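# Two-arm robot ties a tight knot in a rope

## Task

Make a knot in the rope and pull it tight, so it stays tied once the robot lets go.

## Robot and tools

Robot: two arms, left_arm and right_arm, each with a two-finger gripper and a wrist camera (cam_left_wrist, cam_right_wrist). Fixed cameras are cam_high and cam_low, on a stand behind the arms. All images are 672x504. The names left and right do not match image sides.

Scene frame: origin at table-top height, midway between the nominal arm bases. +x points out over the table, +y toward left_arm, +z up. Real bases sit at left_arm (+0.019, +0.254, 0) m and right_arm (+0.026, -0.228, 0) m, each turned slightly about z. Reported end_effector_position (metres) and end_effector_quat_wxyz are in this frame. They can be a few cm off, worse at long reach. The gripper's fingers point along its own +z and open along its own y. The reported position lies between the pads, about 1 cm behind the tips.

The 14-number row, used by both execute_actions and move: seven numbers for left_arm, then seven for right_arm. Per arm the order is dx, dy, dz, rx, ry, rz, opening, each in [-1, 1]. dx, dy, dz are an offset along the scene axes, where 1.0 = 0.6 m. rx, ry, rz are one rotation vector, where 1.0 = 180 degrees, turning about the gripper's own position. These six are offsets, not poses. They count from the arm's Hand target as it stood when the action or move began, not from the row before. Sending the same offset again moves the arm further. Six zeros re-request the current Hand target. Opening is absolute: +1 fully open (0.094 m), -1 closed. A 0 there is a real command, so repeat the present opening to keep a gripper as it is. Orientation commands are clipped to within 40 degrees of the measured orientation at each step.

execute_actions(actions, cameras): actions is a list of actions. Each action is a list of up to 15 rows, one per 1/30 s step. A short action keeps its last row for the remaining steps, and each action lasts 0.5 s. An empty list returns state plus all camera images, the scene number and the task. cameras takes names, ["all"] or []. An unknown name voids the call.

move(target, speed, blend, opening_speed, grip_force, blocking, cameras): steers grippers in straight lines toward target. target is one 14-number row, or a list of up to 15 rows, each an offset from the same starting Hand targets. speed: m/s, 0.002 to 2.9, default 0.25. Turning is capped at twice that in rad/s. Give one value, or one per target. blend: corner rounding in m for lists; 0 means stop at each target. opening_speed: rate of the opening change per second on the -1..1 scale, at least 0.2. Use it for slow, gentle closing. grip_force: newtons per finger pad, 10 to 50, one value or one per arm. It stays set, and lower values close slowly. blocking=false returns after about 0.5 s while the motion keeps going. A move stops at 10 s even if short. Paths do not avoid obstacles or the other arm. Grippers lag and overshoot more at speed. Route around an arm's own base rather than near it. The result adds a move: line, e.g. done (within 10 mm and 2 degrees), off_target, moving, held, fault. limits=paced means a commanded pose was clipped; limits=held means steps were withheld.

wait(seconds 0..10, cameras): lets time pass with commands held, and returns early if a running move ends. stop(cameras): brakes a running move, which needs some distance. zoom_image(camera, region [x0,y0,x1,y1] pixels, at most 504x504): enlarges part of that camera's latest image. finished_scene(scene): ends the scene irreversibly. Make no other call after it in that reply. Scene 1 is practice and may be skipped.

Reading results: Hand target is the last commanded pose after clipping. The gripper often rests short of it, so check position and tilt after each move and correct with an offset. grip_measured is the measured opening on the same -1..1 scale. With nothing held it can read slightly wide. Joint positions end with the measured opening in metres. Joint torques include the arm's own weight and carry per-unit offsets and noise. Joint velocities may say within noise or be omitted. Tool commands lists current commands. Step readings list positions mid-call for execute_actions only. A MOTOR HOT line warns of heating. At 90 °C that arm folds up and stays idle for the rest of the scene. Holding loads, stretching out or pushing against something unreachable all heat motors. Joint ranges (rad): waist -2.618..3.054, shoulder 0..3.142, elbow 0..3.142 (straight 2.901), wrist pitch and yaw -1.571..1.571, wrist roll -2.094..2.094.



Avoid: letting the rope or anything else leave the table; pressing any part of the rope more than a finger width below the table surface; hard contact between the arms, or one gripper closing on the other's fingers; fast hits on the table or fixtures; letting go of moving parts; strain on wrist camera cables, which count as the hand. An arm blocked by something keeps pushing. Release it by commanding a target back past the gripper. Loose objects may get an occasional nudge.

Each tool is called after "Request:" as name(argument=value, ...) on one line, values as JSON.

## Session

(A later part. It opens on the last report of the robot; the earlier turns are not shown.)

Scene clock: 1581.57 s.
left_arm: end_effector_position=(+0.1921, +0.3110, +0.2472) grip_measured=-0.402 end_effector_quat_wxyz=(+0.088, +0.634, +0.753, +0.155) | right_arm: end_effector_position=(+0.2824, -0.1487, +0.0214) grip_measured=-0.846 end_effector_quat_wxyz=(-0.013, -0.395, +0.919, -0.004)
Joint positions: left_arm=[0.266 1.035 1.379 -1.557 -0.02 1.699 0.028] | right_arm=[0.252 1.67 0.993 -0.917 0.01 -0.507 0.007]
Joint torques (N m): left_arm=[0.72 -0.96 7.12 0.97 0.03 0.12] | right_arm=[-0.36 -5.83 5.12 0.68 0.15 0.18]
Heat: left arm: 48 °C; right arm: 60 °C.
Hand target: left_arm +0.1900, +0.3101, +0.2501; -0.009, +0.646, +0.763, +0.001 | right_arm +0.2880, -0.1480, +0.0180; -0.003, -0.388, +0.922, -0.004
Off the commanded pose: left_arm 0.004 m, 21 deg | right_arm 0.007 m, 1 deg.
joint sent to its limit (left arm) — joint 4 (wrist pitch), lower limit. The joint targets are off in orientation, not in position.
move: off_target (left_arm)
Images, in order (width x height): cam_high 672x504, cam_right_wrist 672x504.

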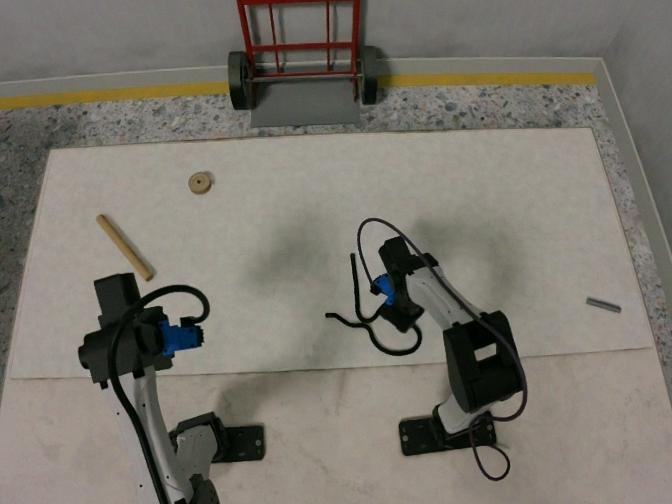

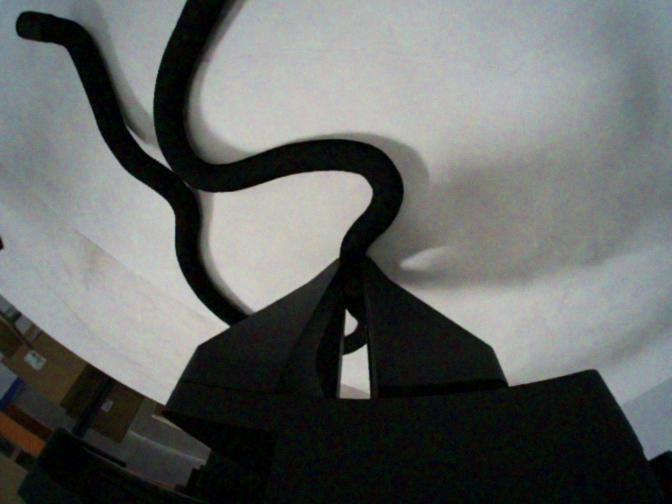

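Request:
move(target=[[0,0,0,0,0,0,-0.4,0,0,0,0,0,0,-0.4],[0.075,-0.25,-0.15,0,0,0.444,-0.4,-0.0133,-0.07,0.17,0,0,0,-0.4],[0.165,-0.545,-0.3135,0,0,0.764,-0.5,-0.1133,-0.2367,0.3033,0,0,0,-0.4]], speed=[0.1,0.35,0.3], blend=[0,0.02,0], cameras=["cam_left_wrist", "cam_high"])

Request:
zoom_image(camera="cam_high", region=[300, 240, 440, 370])

Scene clock: 1730.13 s.
left_arm: end_effector_position=(+0.2834, -0.0110, +0.0622) grip_measured=-0.498 end_effector_quat_wxyz=(-0.009, -0.473, +0.881, -0.001) | right_arm: end_effector_position=(+0.2193, -0.2884, +0.1903) grip_measured=-0.402 end_effector_quat_wxyz=(+0.018, -0.386, +0.922, -0.022)
Joint positions: left_arm=[-0.809 1.99 1.572 -1.157 0.017 -1.765 0.024] | right_arm=[-0.347 1.291 1.335 -1.559 0.01 -1.089 0.028]
Joint torques (N m): left_arm=[-0.03 -10.37 8.1 0.42 -0.16 -0.13] | right_arm=[-0.57 -4.66 7.64 0.42 0.13 -0.07]
Heat: left arm: 49 °C; right arm: 56 °C.
Hand target: left_arm +0.2889, -0.0170, +0.0620; -0.004, -0.477, +0.879, -0.008 | right_arm +0.2200, -0.2901, +0.2000; -0.003, -0.388, +0.922, -0.004
Off the commanded pose: left_arm 0.008 m, 1 deg | right_arm 0.010 m, 3 deg.
joint sent to its limit (right arm) — joint 4 (wrist pitch), lower limit. The joint targets are off in orientation, not in position.
move: off_target (right_arm)
Images, in order (width x height): cam_high 672x504, cam_left_wrist 672x504.

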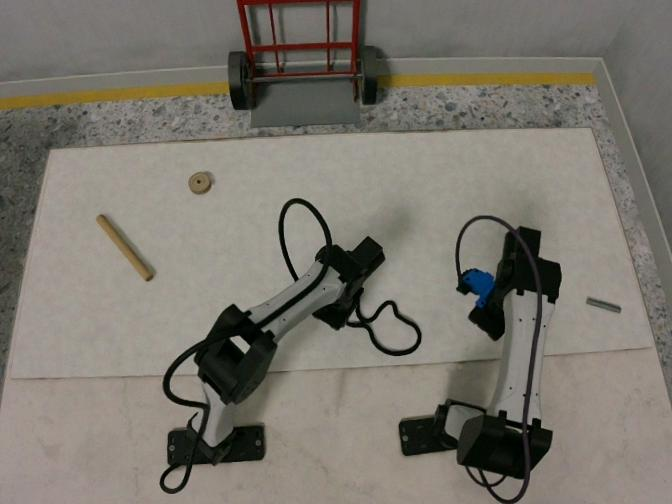

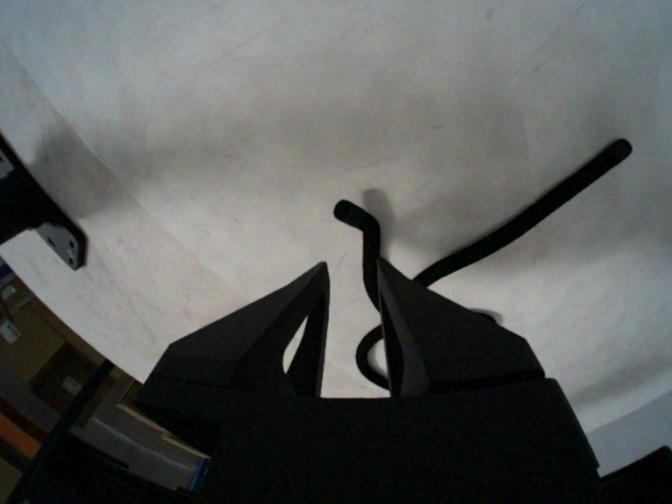

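Scaled by 3.600 from the camera's 672x504 image, which has a finer 960x720 frame.

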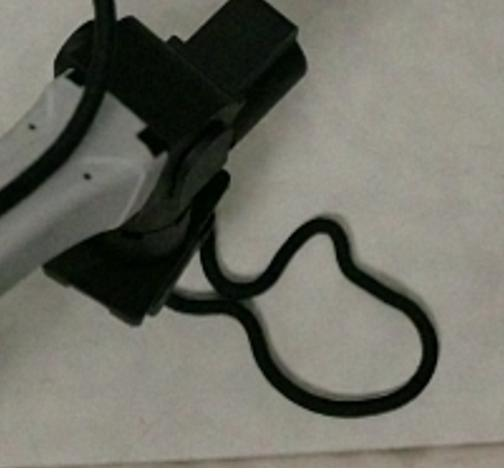

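Request:
move(target=[[0.0043,-0.02,-0.0733,0,0,0,-0.5,0,0,0,0,0,0,-0.4],[0.0043,-0.02,-0.0733,0,0,0,-1,0,0,0,0,0,0,-0.4],[0.0052,-0.015,-0.0117,0,0,0,-1,0,0,0,0,0,0,-0.4],[0.0302,-0.005,-0.0117,0,0,-0.261,-1,0,0,0,0,0,0,-0.4],[0.0518,-0.0317,-0.0117,0,0,-0.594,-1,0,0,0,0,0,0,-0.4],[0.0468,-0.0783,-0.02,0,0,-0.844,-1,0,0,0,0,0,0,-0.4],[0.0368,-0.1017,-0.0733,0,0,-0.944,-1,0,0,0,0,0,0,-0.4]], speed=[0.1,0.1,0.15,0.35,0.35,0.35,0.15], blend=[0,0,0.01,0.01,0.01,0.01,0], cameras=["cam_left_wrist", "cam_high", "cam_low"])

Request:
zoom_image(camera="cam_low", region=[290, 230, 450, 340])

Request:
zoom_image(camera="cam_high", region=[300, 240, 440, 370])

Scene clock: 1796.93 s.
left_arm: end_effector_position=(+0.3122, -0.0782, +0.0332) grip_measured=-0.832 end_effector_quat_wxyz=(+0.002, +0.828, +0.560, -0.001) | right_arm: end_effector_position=(+0.2193, -0.2884, +0.1903) grip_measured=-0.402 end_effector_quat_wxyz=(+0.018, -0.386, +0.922, -0.022)
Joint positions: left_arm=[-0.877 2.283 1.914 -1.199 0.002 1.105 0.008] | right_arm=[-0.347 1.291 1.335 -1.559 0.01 -1.089 0.028]
Joint torques (N m): left_arm=[-0.35 -12.08 5.11 0.57 -0.15 0.15] | right_arm=[-0.58 -4.68 7.61 0.41 0.14 -0.06]
Heat: left arm: 54 °C; right arm: 52 °C.
Hand target: left_arm +0.3110, -0.0779, +0.0180; -0.009, +0.834, +0.552, +0.003 | right_arm +0.2200, -0.2901, +0.2000; -0.003, -0.388, +0.922, -0.004
Off the commanded pose: left_arm 0.015 m, 2 deg | right_arm 0.010 m, 3 deg.
joint sent to its limit (right arm) — joint 4 (wrist pitch), lower limit. The joint targets are off in orientation, not in position.
move: off_target (left_arm, right_arm)
Images, in order (width x height): cam_high 672x504, cam_low 672x504, cam_left_wrist 672x504.

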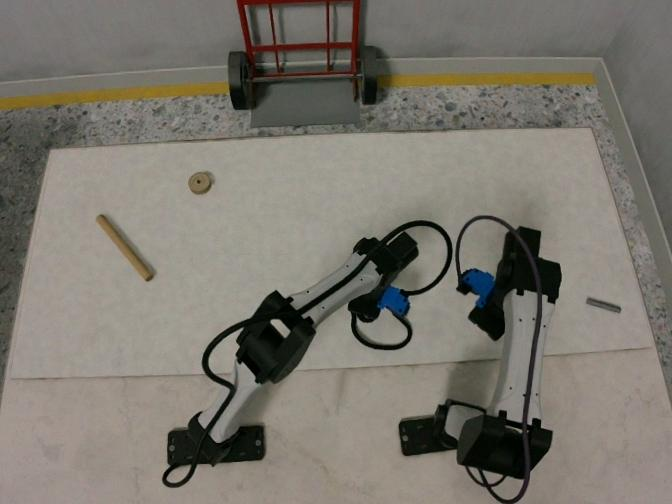

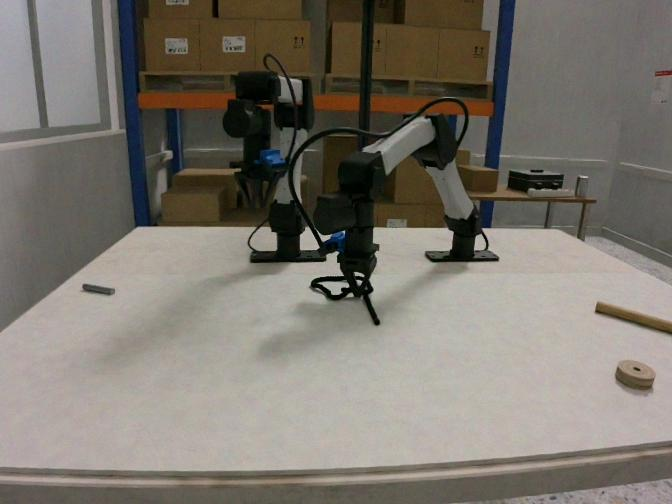

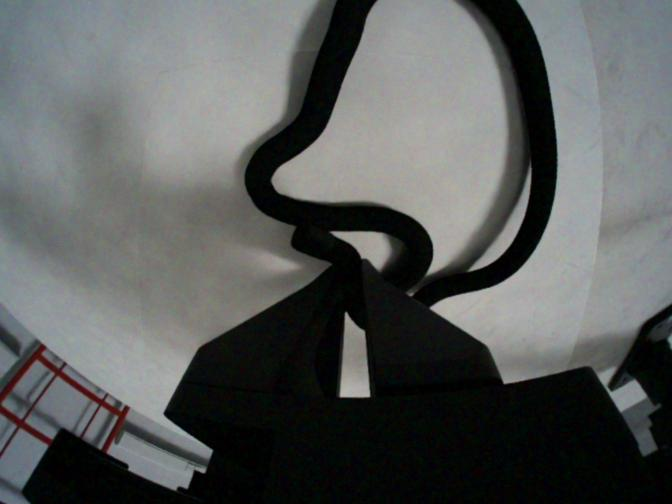

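Scaled by 3.150 from the camera's 672x504 image, which has a finer 960x720 frame.

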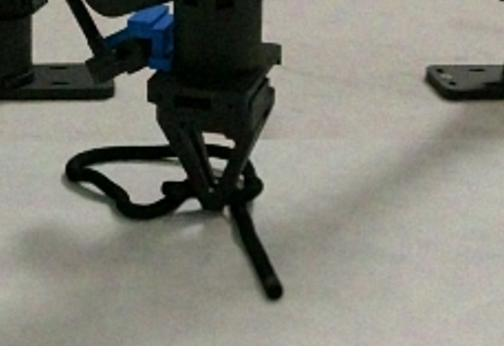

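Scaled by 3.600 from the camera's 672x504 image, which has a finer 960x720 frame.

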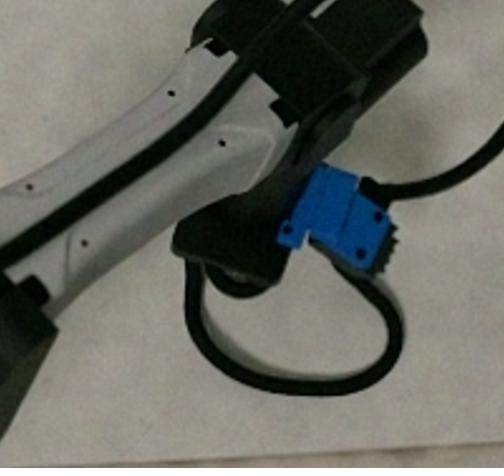

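Request:
move(target=[[0,0,0,0,0,0,-0.4,0,0,0,0,0,0,-0.4],[0.002,0.005,0.17,0,0,0,-0.4,0,0,0,0,0,0,-0.4],[-0.152,0.597,0.337,0,0,0.294,-0.4,0.1667,0.2668,-0.1833,0,0,-0.03,-0.5]], speed=[0.1,0.15,0.4], blend=[0,0.01,0], cameras=["cam_right_wrist", "cam_high"])

Request:
zoom_image(camera="cam_high", region=[300, 240, 440, 370])

Request:
zoom_image(camera="cam_right_wrist", region=[150, 20, 500, 280])

Scene clock: 1864.20 s.
left_arm: end_effector_position=(+0.2251, +0.2787, +0.2234) grip_measured=-0.402 end_effector_quat_wxyz=(+0.081, +0.494, +0.863, +0.061) | right_arm: end_effector_position=(+0.3114, -0.1348, +0.0871) grip_measured=-0.498 end_effector_quat_wxyz=(-0.016, -0.347, +0.938, -0.005)
Joint positions: left_arm=[0.086 1.217 1.407 -1.557 -0.001 1.156 0.028] | right_arm=[0.268 1.72 1.322 -1.204 0.011 -0.388 0.024]
Joint torques (N m): left_arm=[0.65 -3.12 5.33 0.68 -0.11 0.13] | right_arm=[0.32 -6.57 7.83 0.43 0.13 0.18]
Heat: left arm: 66 °C; right arm: 52 °C.
Hand target: left_arm +0.2199, +0.2802, +0.2201; -0.009, +0.500, +0.866, -0.001 | right_arm +0.3201, -0.1300, +0.0900; -0.003, -0.344, +0.939, -0.004
Off the commanded pose: left_arm 0.006 m, 13 deg | right_arm 0.010 m, 1 deg.
joint sent to its limit (left arm) — joint 4 (wrist pitch), lower limit. The joint targets are off in orientation, not in position.
move: off_target (left_arm)
Images, in order (width x height): cam_high 672x504, cam_right_wrist 672x504.

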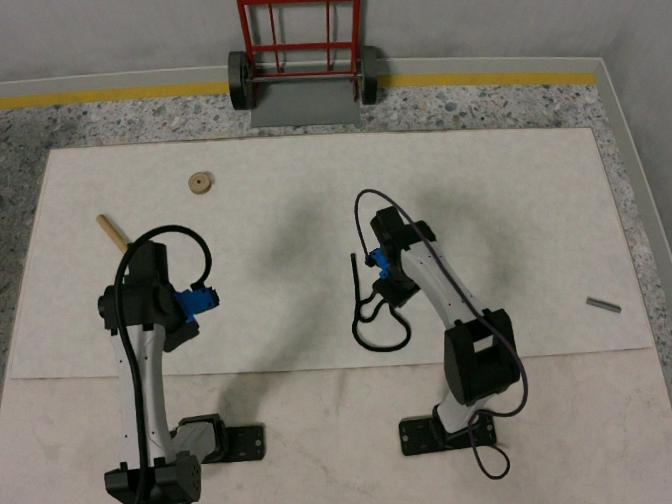

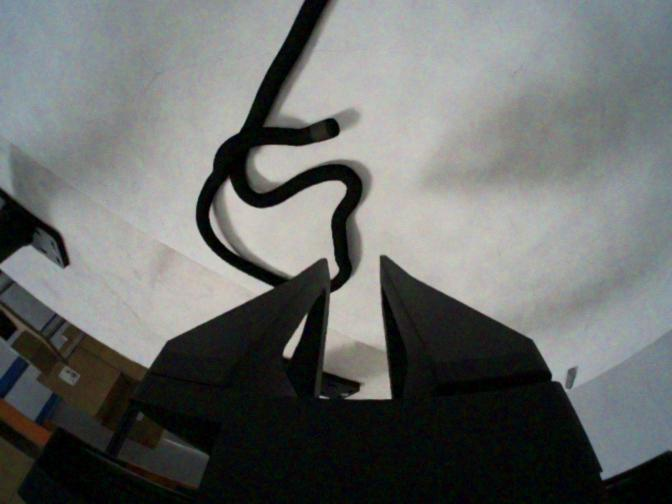

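Scaled by 3.600 from the camera's 672x504 image, which has a finer 960x720 frame.

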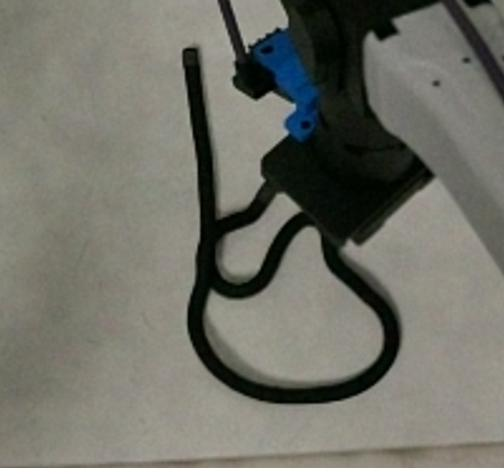

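Scaled by 1.440 from the camera's 672x504 image, which has a finer 960x720 frame.

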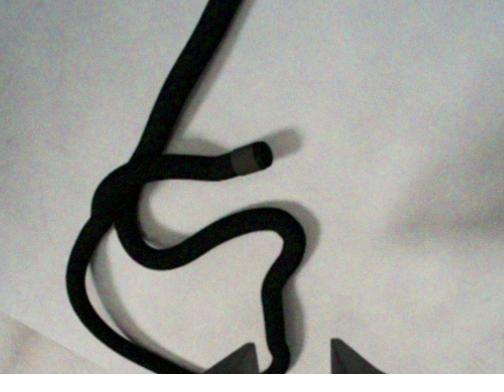

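Request:
move(target=[0,0,0,0,0,0,-0.4,0.0225,0.0308,-0.05,0,0,-0.5,-0.5], speed=0.35, cameras=["cam_right_wrist"])

Request:
zoom_image(camera="cam_right_wrist", region=[200, 100, 520, 340])

Scene clock: 1936.47 s.
left_arm: end_effector_position=(+0.2251, +0.2787, +0.2234) grip_measured=-0.402 end_effector_quat_wxyz=(+0.081, +0.494, +0.863, +0.061) | right_arm: end_effector_position=(+0.3271, -0.1172, +0.0602) grip_measured=-0.498 end_effector_quat_wxyz=(-0.009, +0.418, +0.908, -0.008)
Joint positions: left_arm=[0.086 1.217 1.407 -1.557 -0.001 1.156 0.028] | right_arm=[0.298 1.81 1.322 -1.106 -0.002 1.213 0.024]
Joint torques (N m): left_arm=[0.62 -3.12 5.3 0.67 -0.11 0.12] | right_arm=[0.5 -6.82 7.23 0.41 0.17 0.18]
Heat: left arm: 48 °C; right arm: 58 °C.
Hand target: left_arm +0.2199, +0.2802, +0.2201; -0.009, +0.500, +0.866, -0.001 | right_arm +0.3336, -0.1115, +0.0600; -0.005, +0.420, +0.907, -0.001
Off the commanded pose: left_arm 0.006 m, 13 deg | right_arm 0.009 m, 1 deg.
joint sent to its limit (left arm) — joint 4 (wrist pitch), lower limit. The joint targets are off in orientation, not in position.
move: off_target (left_arm)
Images, in order (width x height): cam_right_wrist 672x504.

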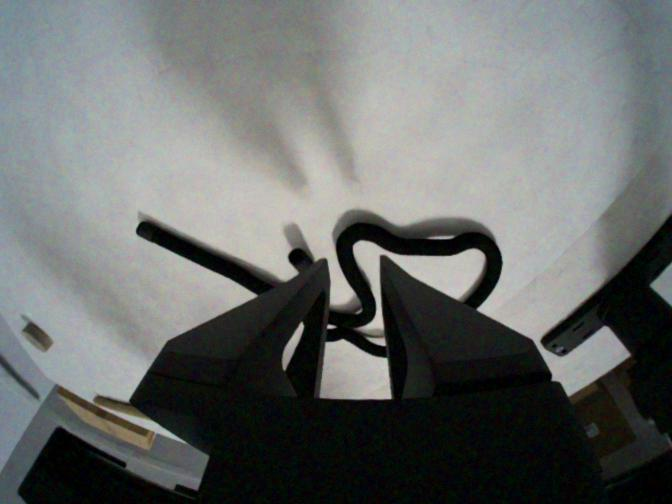

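Scaled by 1.575 from the camera's 672x504 image, which has a finer 960x720 frame.

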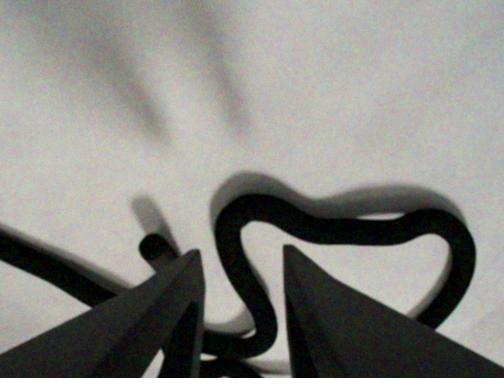

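Request:
move(target=[[0,0,0,0,0,0,-0.4,-0.0885,-0.055,-0.0083,0,0,0.5317,-0.5],[0,0,0,0,0,0,-0.4,-0.0885,-0.055,-0.07,0,0,0.5317,-0.5],[0,0,0,0,0,0,-0.4,-0.0885,-0.055,-0.07,0,0,0.5317,-1],[0,0,0,0,0,0,-0.4,-0.081,-0.0442,0,0,0,0.5317,-1],[0,0,0,0,0,0,-0.4,0.004,0.0192,0.03,0,0,0.776,-1],[0,0,0,0,0,0,-0.4,0.0573,0.0925,0.0033,0,0,-0.974,-1],[0,0,0,0,0,0,-0.4,0.059,0.0958,-0.07,0,0,-0.974,-1]], speed=[0.4,0.12,0.1,0.15,0.35,0.35,0.12], blend=[0.005,0,0,0.01,0.01,0.005,0], cameras=["cam_right_wrist", "cam_high", "cam_low"])

Request:
zoom_image(camera="cam_right_wrist", region=[110, 60, 510, 360])

Request:
zoom_image(camera="cam_high", region=[300, 240, 440, 370])

Scene clock: 2012.67 s.
left_arm: end_effector_position=(+0.2251, +0.2787, +0.2234) grip_measured=-0.402 end_effector_quat_wxyz=(+0.081, +0.494, +0.863, +0.061) | right_arm: end_effector_position=(+0.3647, -0.0598, +0.0238) grip_measured=-0.859 end_effector_quat_wxyz=(+0.006, +0.920, -0.392, +0.001)
Joint positions: left_arm=[0.086 1.217 1.407 -1.557 -0.001 1.156 0.028] | right_arm=[0.412 2.043 1.494 -1.03 0.01 -1.873 0.007]
Joint torques (N m): left_arm=[0.64 -3.11 5.31 0.67 -0.11 0.12] | right_arm=[0.43 -8.92 5.55 0.67 0.08 -0.09]
Heat: left arm: 46 °C; right arm: 57 °C.
Hand target: left_arm +0.2199, +0.2802, +0.2201; -0.009, +0.500, +0.866, -0.001 | right_arm +0.3691, -0.0541, +0.0181; -0.001, +0.924, -0.383, +0.005
Off the commanded pose: left_arm 0.006 m, 13 deg | right_arm 0.009 m, 1 deg.
joint sent to its limit (left arm) — joint 4 (wrist pitch), lower limit. The joint targets are off in orientation, not in position.
move: off_target (left_arm)
Images, in order (width x height): cam_high 672x504, cam_low 672x504, cam_right_wrist 672x504.

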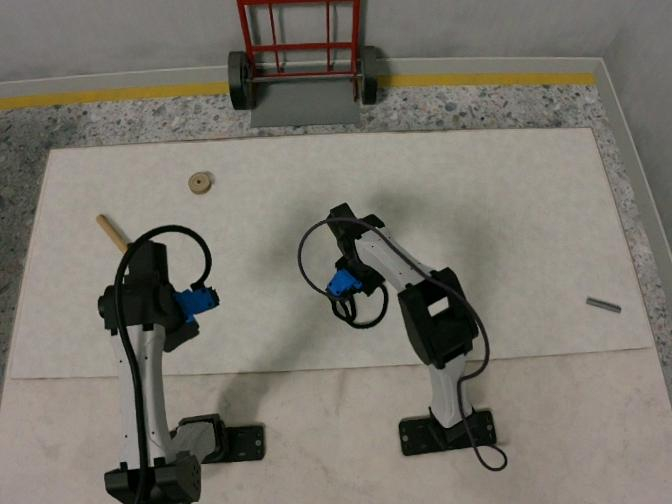

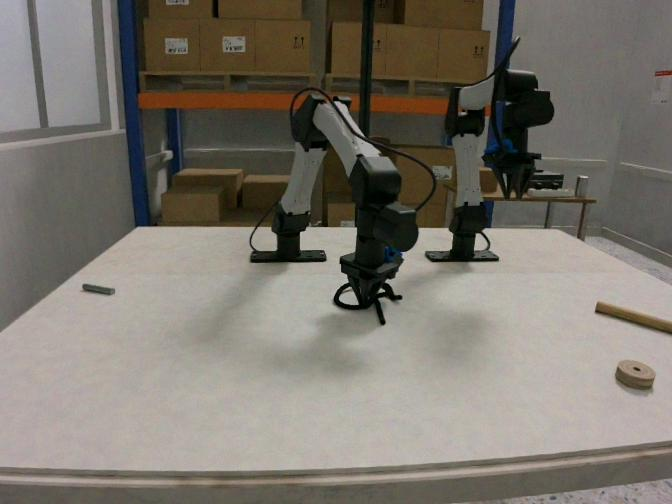

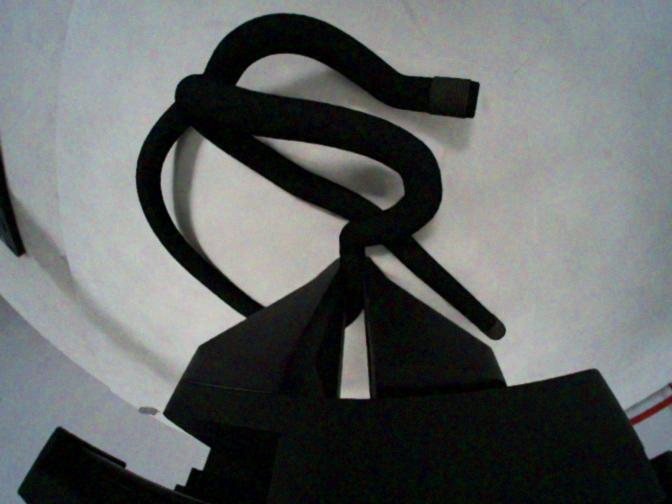

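Scaled by 1.260 from the camera's 672x504 image, which has a finer 960x720 frame.

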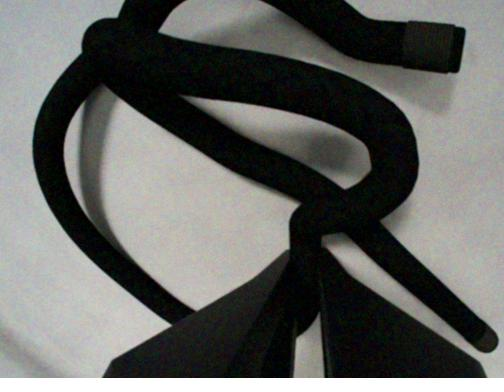

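Scaled by 3.600 from the camera's 672x504 image, which has a finer 960x720 frame.

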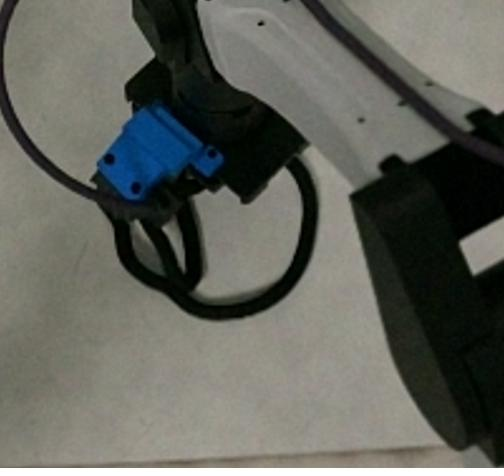

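Request:
zoom_image(camera="cam_right_wrist", region=[130, 10, 330, 160])

Scaled by 2.520 from the camera's 672x504 image, which has a finer 960x720 frame.

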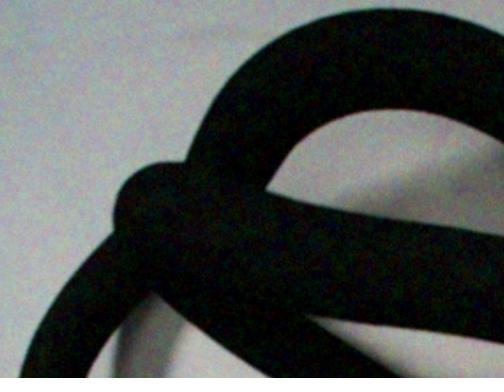

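Request:
move(target=[[0,0,0,0,0,0,-0.4,0,0,0,0,0,0,-0.4],[0,0,0,0,0,0,-0.4,0,0,0.1,0,0,0,-0.4],[0,0,0,0,0,0,-0.4,-0.0435,0.0152,0.08,0,0,-0.661,-0.5]], speed=[0.1,0.15,0.4], blend=[0,0.005,0], cameras=["cam_right_wrist", "cam_high"])

Request:
zoom_image(camera="cam_high", region=[300, 240, 440, 370])

Request:
zoom_image(camera="cam_right_wrist", region=[150, 100, 500, 360])

Scene clock: 2259.67 s.
left_arm: end_effector_position=(+0.2251, +0.2787, +0.2234) grip_measured=-0.402 end_effector_quat_wxyz=(+0.081, +0.494, +0.863, +0.061) | right_arm: end_effector_position=(+0.3406, -0.0499, +0.0502) grip_measured=-0.498 end_effector_quat_wxyz=(-0.030, -0.141, +0.989, -0.015)
Joint positions: left_arm=[0.086 1.217 1.407 -1.557 -0.001 1.156 0.028] | right_arm=[0.464 2.009 1.55 -1.178 0.007 0.234 0.024]
Joint torques (N m): left_arm=[0.64 -3.12 5.34 0.67 -0.11 0.13] | right_arm=[0.5 -14.41 5.42 0.35 0.16 0.19]
Heat: left arm: 44 °C; right arm: 62 °C.
Hand target: left_arm +0.2199, +0.2802, +0.2201; -0.009, +0.500, +0.866, -0.001 | right_arm +0.3429, -0.0449, +0.0661; -0.004, -0.139, +0.990, -0.004
Off the commanded pose: left_arm 0.006 m, 13 deg | right_arm 0.017 m, 3 deg.
joint sent to its limit (left arm) — joint 4 (wrist pitch), lower limit. The joint targets are off in orientation, not in position.
move: off_target (left_arm, right_arm); target 3's new opening was sent with right_arm's hand 0.017 m and 3 deg from that target
Images, in order (width x height): cam_high 672x504, cam_right_wrist 672x504.

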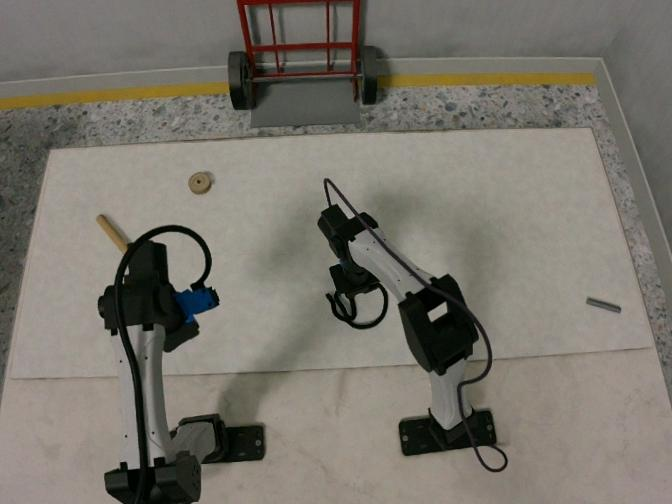

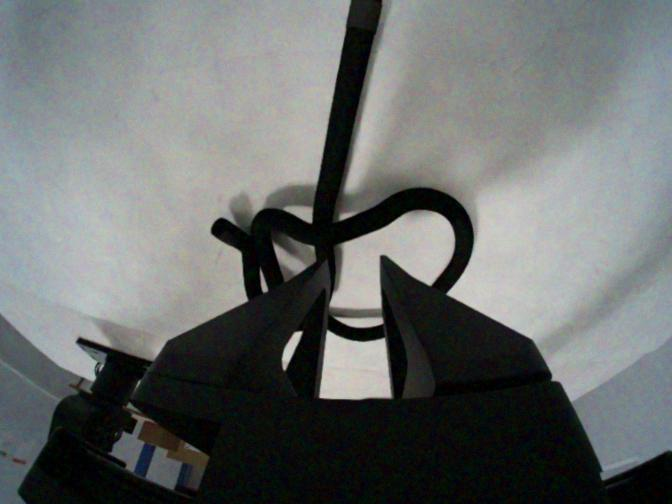

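Scaled by 3.600 from the camera's 672x504 image, which has a finer 960x720 frame.

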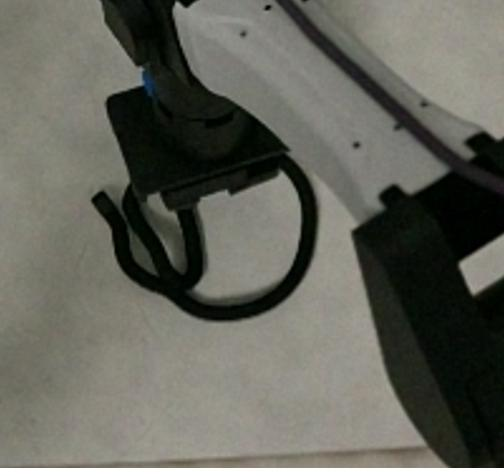

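Scaled by 1.440 from the camera's 672x504 image, which has a finer 960x720 frame.

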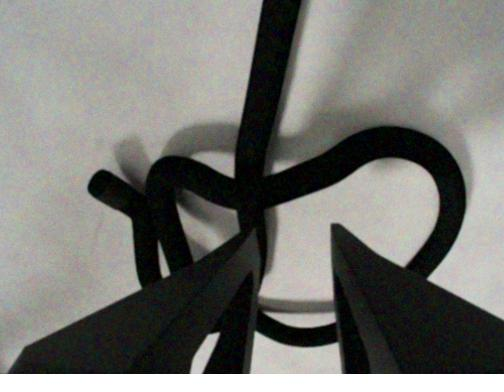

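Request:
move(target=[[0,0,0,0,0,0,-0.4,-0.0382,0.0082,-0.0702,0,0,-0.0556,-0.55],[0,0,0,0,0,0,-0.4,-0.0382,0.0082,-0.0702,0,0,-0.0556,-1],[0,0,0,0,0,0,-0.4,-0.0465,0.0048,-0.0352,0,0,-0.0556,-1],[0,0,0,0,0,0,-0.4,-0.1448,-0.0418,-0.0435,0,0,-0.367,-1],[0,0,0,0,0,0,-0.4,-0.1448,-0.0418,-0.0735,0,0,-0.367,-1]], speed=[0.1,0.1,0.12,0.25,0.12], blend=[0,0,0.01,0.005,0], cameras=["cam_right_wrist", "cam_high", "cam_low"])

Request:
zoom_image(camera="cam_high", region=[300, 240, 440, 370])

Request:
zoom_image(camera="cam_low", region=[290, 230, 450, 340])

Scene clock: 2360.80 s.
left_arm: end_effector_position=(+0.2251, +0.2787, +0.2234) grip_measured=-0.402 end_effector_quat_wxyz=(+0.081, +0.494, +0.863, +0.061) | right_arm: end_effector_position=(+0.2573, -0.0727, +0.0215) grip_measured=-0.996 end_effector_quat_wxyz=(-0.007, +0.422, +0.907, -0.007)
Joint positions: left_arm=[0.086 1.217 1.407 -1.557 -0.001 1.156 0.028] | right_arm=[0.533 1.702 1.029 -0.917 -0.006 1.456 0]
Joint torques (N m): left_arm=[0.64 -3.12 5.33 0.67 -0.11 0.12] | right_arm=[0.65 -7.71 4.79 0.4 0.18 0.2]
Heat: left arm: 44 °C; right arm: 78 °C. Fold the right arm in close to its base, or ease its load, before you think long.
Hand target: left_arm +0.2199, +0.2802, +0.2201; -0.009, +0.500, +0.866, -0.001 | right_arm +0.2560, -0.0700, +0.0220; -0.005, +0.423, +0.906, -0.001
Off the commanded pose: left_arm 0.006 m, 13 deg | right_arm 0.003 m, 1 deg.
MOTOR HOT: joint 2 (shoulder) of the right arm reports 78 °C; the controller's stop level is 90 °C. To cool a motor, set the load down, stop pushing, or move to a pose that needs little force.
joint sent to its limit (left arm) — joint 4 (wrist pitch), lower limit. The joint targets are off in orientation, not in position.
move: off_target (left_arm); target 2's new opening was sent with right_arm's hand 0.011 m and 1 deg from that target
Images, in order (width x height): cam_high 672x504, cam_low 672x504, cam_right_wrist 672x504.

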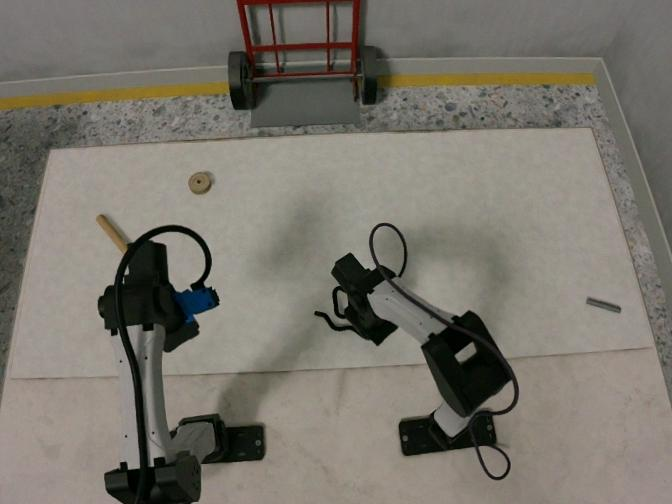

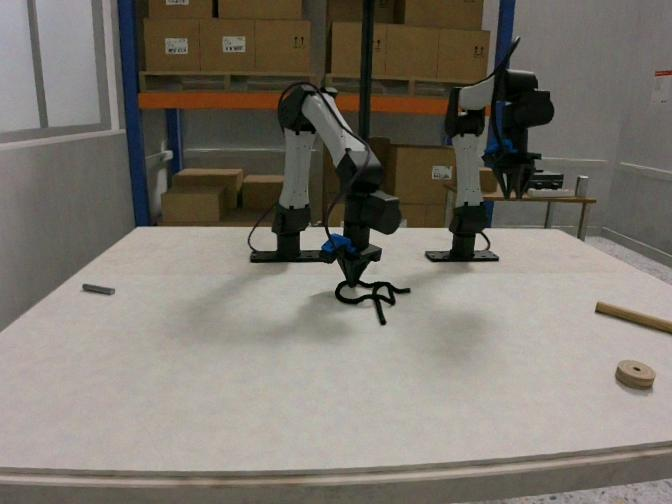

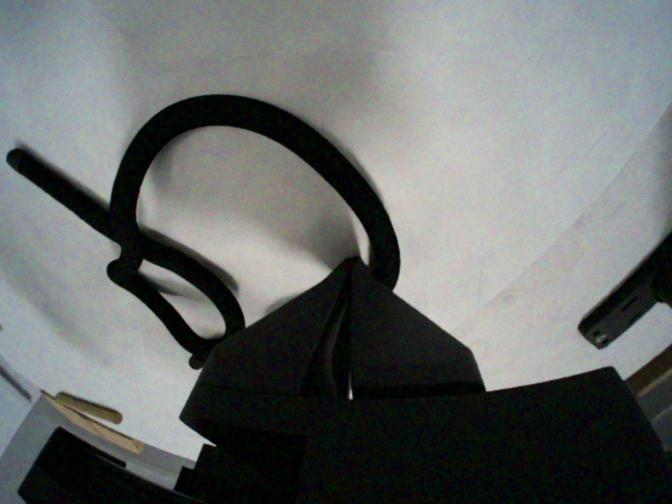

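Scaled by 3.600 from the camera's 672x504 image, which has a finer 960x720 frame.

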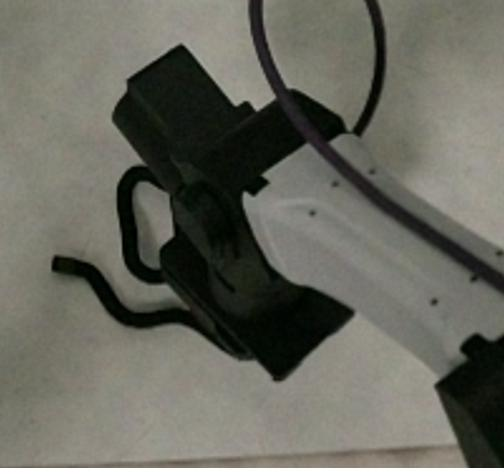

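Scaled by 3.150 from the camera's 672x504 image, which has a finer 960x720 frame.

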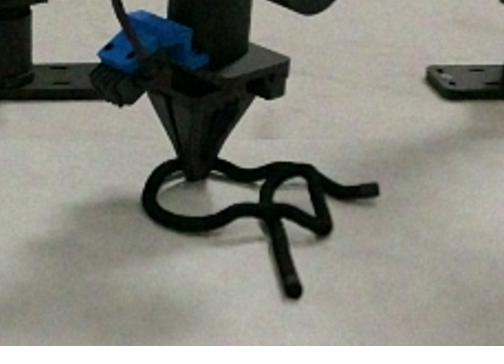

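Request:
move(target=[[0,0,0,0,0,0,-0.4,-0.0,-0.03,0.1,0,0,0,-0.6],[0,0,0,0,0,0,-0.4,-0.1,-0.38,0.36,0,0,0,-0.6]], speed=[0.2,0.45], blend=[0.01,0], cameras=["cam_high"])

Request:
zoom_image(camera="cam_high", region=[300, 240, 440, 370])

Scene clock: 2368.87 s.
left_arm: end_effector_position=(+0.2251, +0.2787, +0.2234) grip_measured=-0.402 end_effector_quat_wxyz=(+0.081, +0.494, +0.863, +0.061) | right_arm: end_effector_position=(+0.1957, -0.2984, +0.2351) grip_measured=-0.602 end_effector_quat_wxyz=(+0.149, +0.421, +0.895, +0.003)
Joint positions: left_arm=[0.086 1.217 1.407 -1.557 -0.001 1.156 0.028] | right_arm=[-0.437 1.071 1.358 -1.56 0.01 0.494 0.019]
Joint torques (N m): left_arm=[0.64 -3.11 5.33 0.68 -0.11 0.12] | right_arm=[-0.5 -0.66 6.6 0.96 0.1 -0.08]
Heat: left arm: 44 °C; right arm: 75 °C. Fold the right arm in close to its base, or ease its load, before you think long.
Hand target: left_arm +0.2199, +0.2802, +0.2201; -0.009, +0.500, +0.866, -0.001 | right_arm +0.1961, -0.2980, +0.2379; -0.005, +0.423, +0.906, -0.001
Off the commanded pose: left_arm 0.006 m, 13 deg | right_arm 0.003 m, 18 deg.
MOTOR HOT: still on. Joint 2 (shoulder) of the right arm reports 75 °C.
joint sent to its limit (left arm) — joint 4 (wrist pitch), lower limit. The joint targets are off in orientation, not in position.
joint sent to its limit (right arm) — joint 4 (wrist pitch), lower limit. The joint targets are off in orientation, not in position.
move: off_target (left_arm, right_arm)
Images, in order (width x height): cam_high 672x504.

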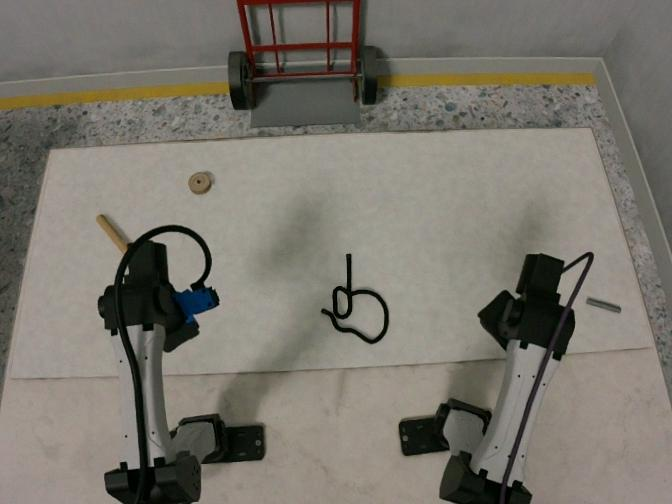

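Scaled by 3.600 from the camera's 672x504 image, which has a finer 960x720 frame.

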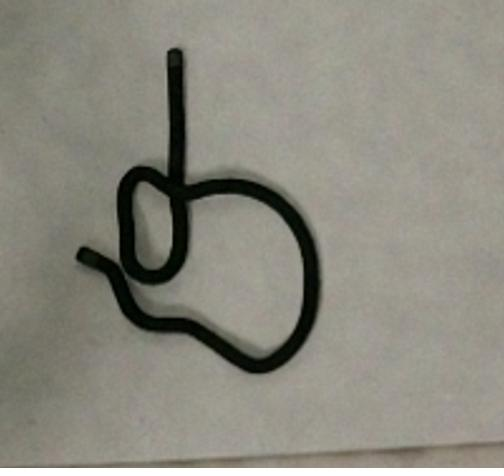

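Request:
move(target=[0.1752,-0.4803,-0.2502,0,0,0.361,-0.5,0,0,0,0,0,0,-0.4], speed=0.4, cameras=["cam_left_wrist"])

Request:
zoom_image(camera="cam_left_wrist", region=[150, 60, 550, 360])

Scene clock: 2515.53 s.
left_arm: end_effector_position=(+0.3230, -0.0035, +0.0701) grip_measured=-0.498 end_effector_quat_wxyz=(-0.005, -0.039, +0.999, -0.001) | right_arm: end_effector_position=(+0.1957, -0.2984, +0.2351) grip_measured=-0.402 end_effector_quat_wxyz=(+0.149, +0.420, +0.895, +0.003)
Joint positions: left_arm=[-0.73 2.084 1.742 -1.236 0.008 -0.777 0.024] | right_arm=[-0.437 1.071 1.358 -1.56 0.01 0.492 0.028]
Joint torques (N m): left_arm=[0.14 -11.48 8.25 0.32 0 -0.13] | right_arm=[-0.47 -0.68 6.57 0.95 0.1 -0.06]
Heat: left arm: 44 °C; right arm: 53 °C.
Hand target: left_arm +0.3250, -0.0080, +0.0701; -0.007, -0.043, +0.999, -0.006 | right_arm +0.1961, -0.2980, +0.2379; -0.005, +0.423, +0.906, -0.001
Off the commanded pose: left_arm 0.005 m, 1 deg | right_arm 0.003 m, 18 deg.
MOTOR HOT: cleared for the motors of the right arm.
joint sent to its limit (right arm) — joint 4 (wrist pitch), lower limit. The joint targets are off in orientation, not in position.
move: off_target (right_arm)
Images, in order (width x height): cam_left_wrist 672x504.

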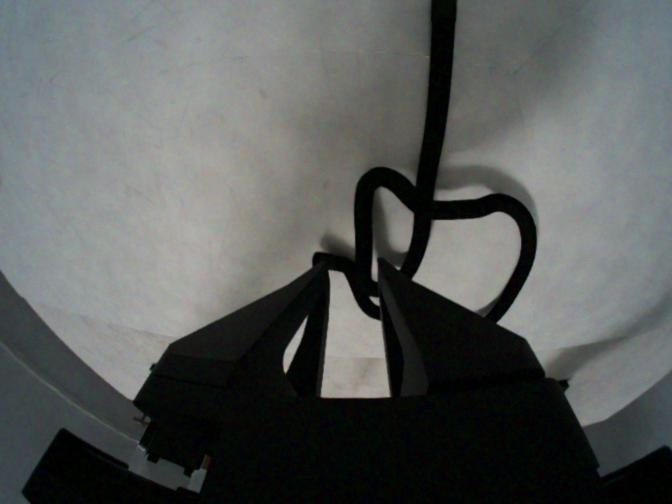

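Scaled by 1.260 from the camera's 672x504 image, which has a finer 960x720 frame.

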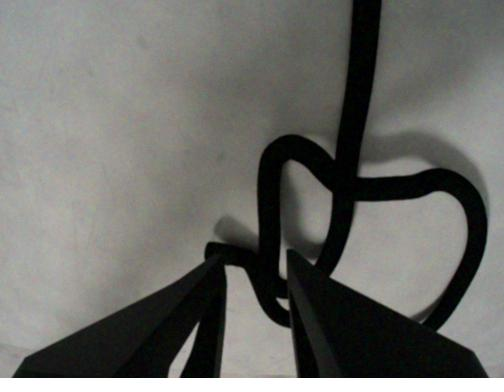

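Request:
move(target=[[-0.0008,-0.0092,-0.0835,0,0,0,-0.5,0,0,0,0,0,0,-0.4],[-0.0008,-0.0092,-0.0835,0,0,0,-1,0,0,0,0,0,0,-0.4],[-0.005,0.0,-0.0168,0,0,0,-1,0,0,0,0,0,0,-0.4],[-0.0617,0.0833,-0.0252,0,0,0.167,-1,0,0,0,0,0,0,-0.4],[-0.065,0.09,-0.0835,0,0,0.194,-1,0,0,0,0,0,0,-0.4]], speed=[0.12,0.1,0.12,0.15,0.12], blend=[0,0,0.01,0.005,0], cameras=["cam_left_wrist", "cam_high", "cam_low"])

Request:
zoom_image(camera="cam_high", region=[280, 240, 420, 370])

Request:
zoom_image(camera="cam_left_wrist", region=[250, 100, 550, 330])

Request:
zoom_image(camera="cam_low", region=[300, 230, 460, 340])

Scene clock: 2544.37 s.
left_arm: end_effector_position=(+0.2803, +0.0496, +0.0229) grip_measured=-0.830 end_effector_quat_wxyz=(-0.012, -0.333, +0.943, +0.009) | right_arm: end_effector_position=(+0.1957, -0.2984, +0.2351) grip_measured=-0.402 end_effector_quat_wxyz=(+0.149, +0.420, +0.895, +0.003)
Joint positions: left_arm=[-0.69 1.898 1.281 -0.983 0.01 -1.338 0.008] | right_arm=[-0.437 1.071 1.358 -1.56 0.01 0.492 0.028]
Joint torques (N m): left_arm=[0.8 -10.69 4.57 0.77 -0.05 -0.13] | right_arm=[-0.47 -0.68 6.54 0.95 0.1 -0.06]
Heat: left arm: 50 °C; right arm: 53 °C.
Hand target: left_arm +0.2860, +0.0461, +0.0200; -0.005, -0.341, +0.940, -0.008 | right_arm +0.1961, -0.2980, +0.2379; -0.005, +0.423, +0.906, -0.001
Off the commanded pose: left_arm 0.007 m, 2 deg | right_arm 0.003 m, 18 deg.
joint sent to its limit (right arm) — joint 4 (wrist pitch), lower limit. The joint targets are off in orientation, not in position.
move: off_target (right_arm)
Images, in order (width x height): cam_high 672x504, cam_low 672x504, cam_left_wrist 672x504.

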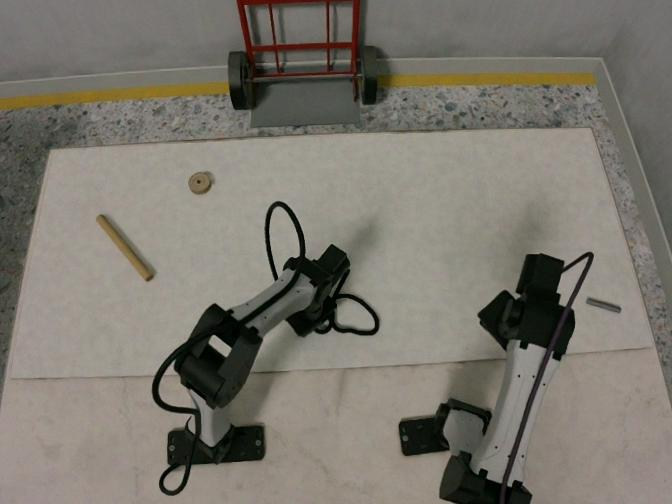

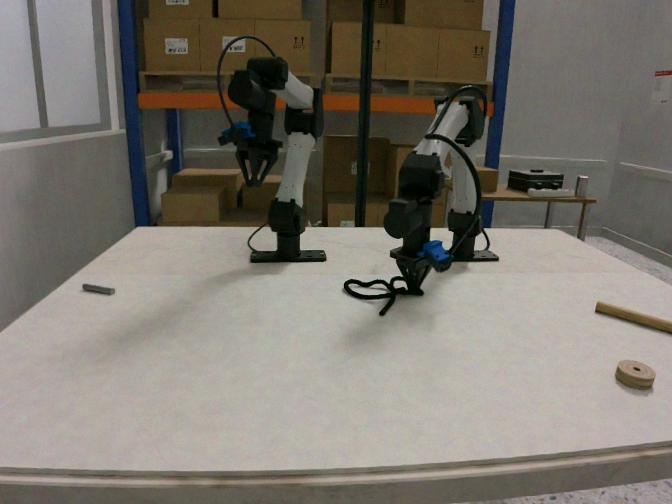

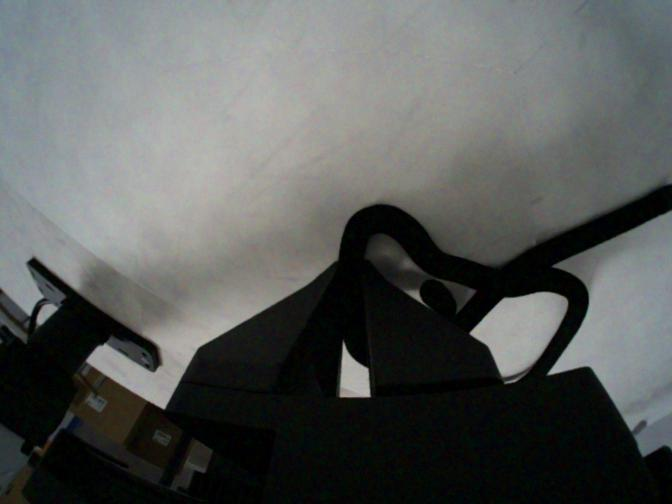

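Scaled by 3.600 from the camera's 672x504 image, which has a finer 960x720 frame.

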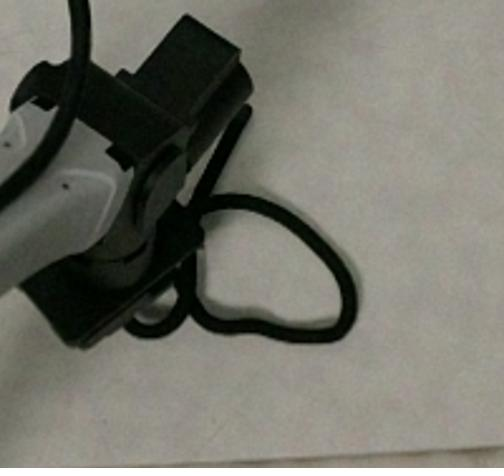

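Scaled by 1.680 from the camera's 672x504 image, which has a finer 960x720 frame.

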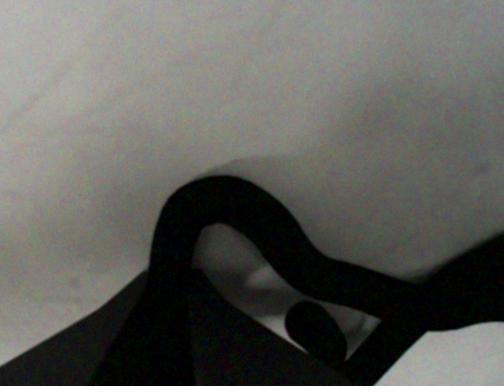

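Scaled by 3.150 from the camera's 672x504 image, which has a finer 960x720 frame.

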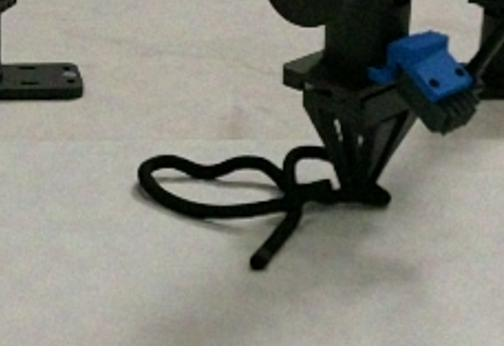

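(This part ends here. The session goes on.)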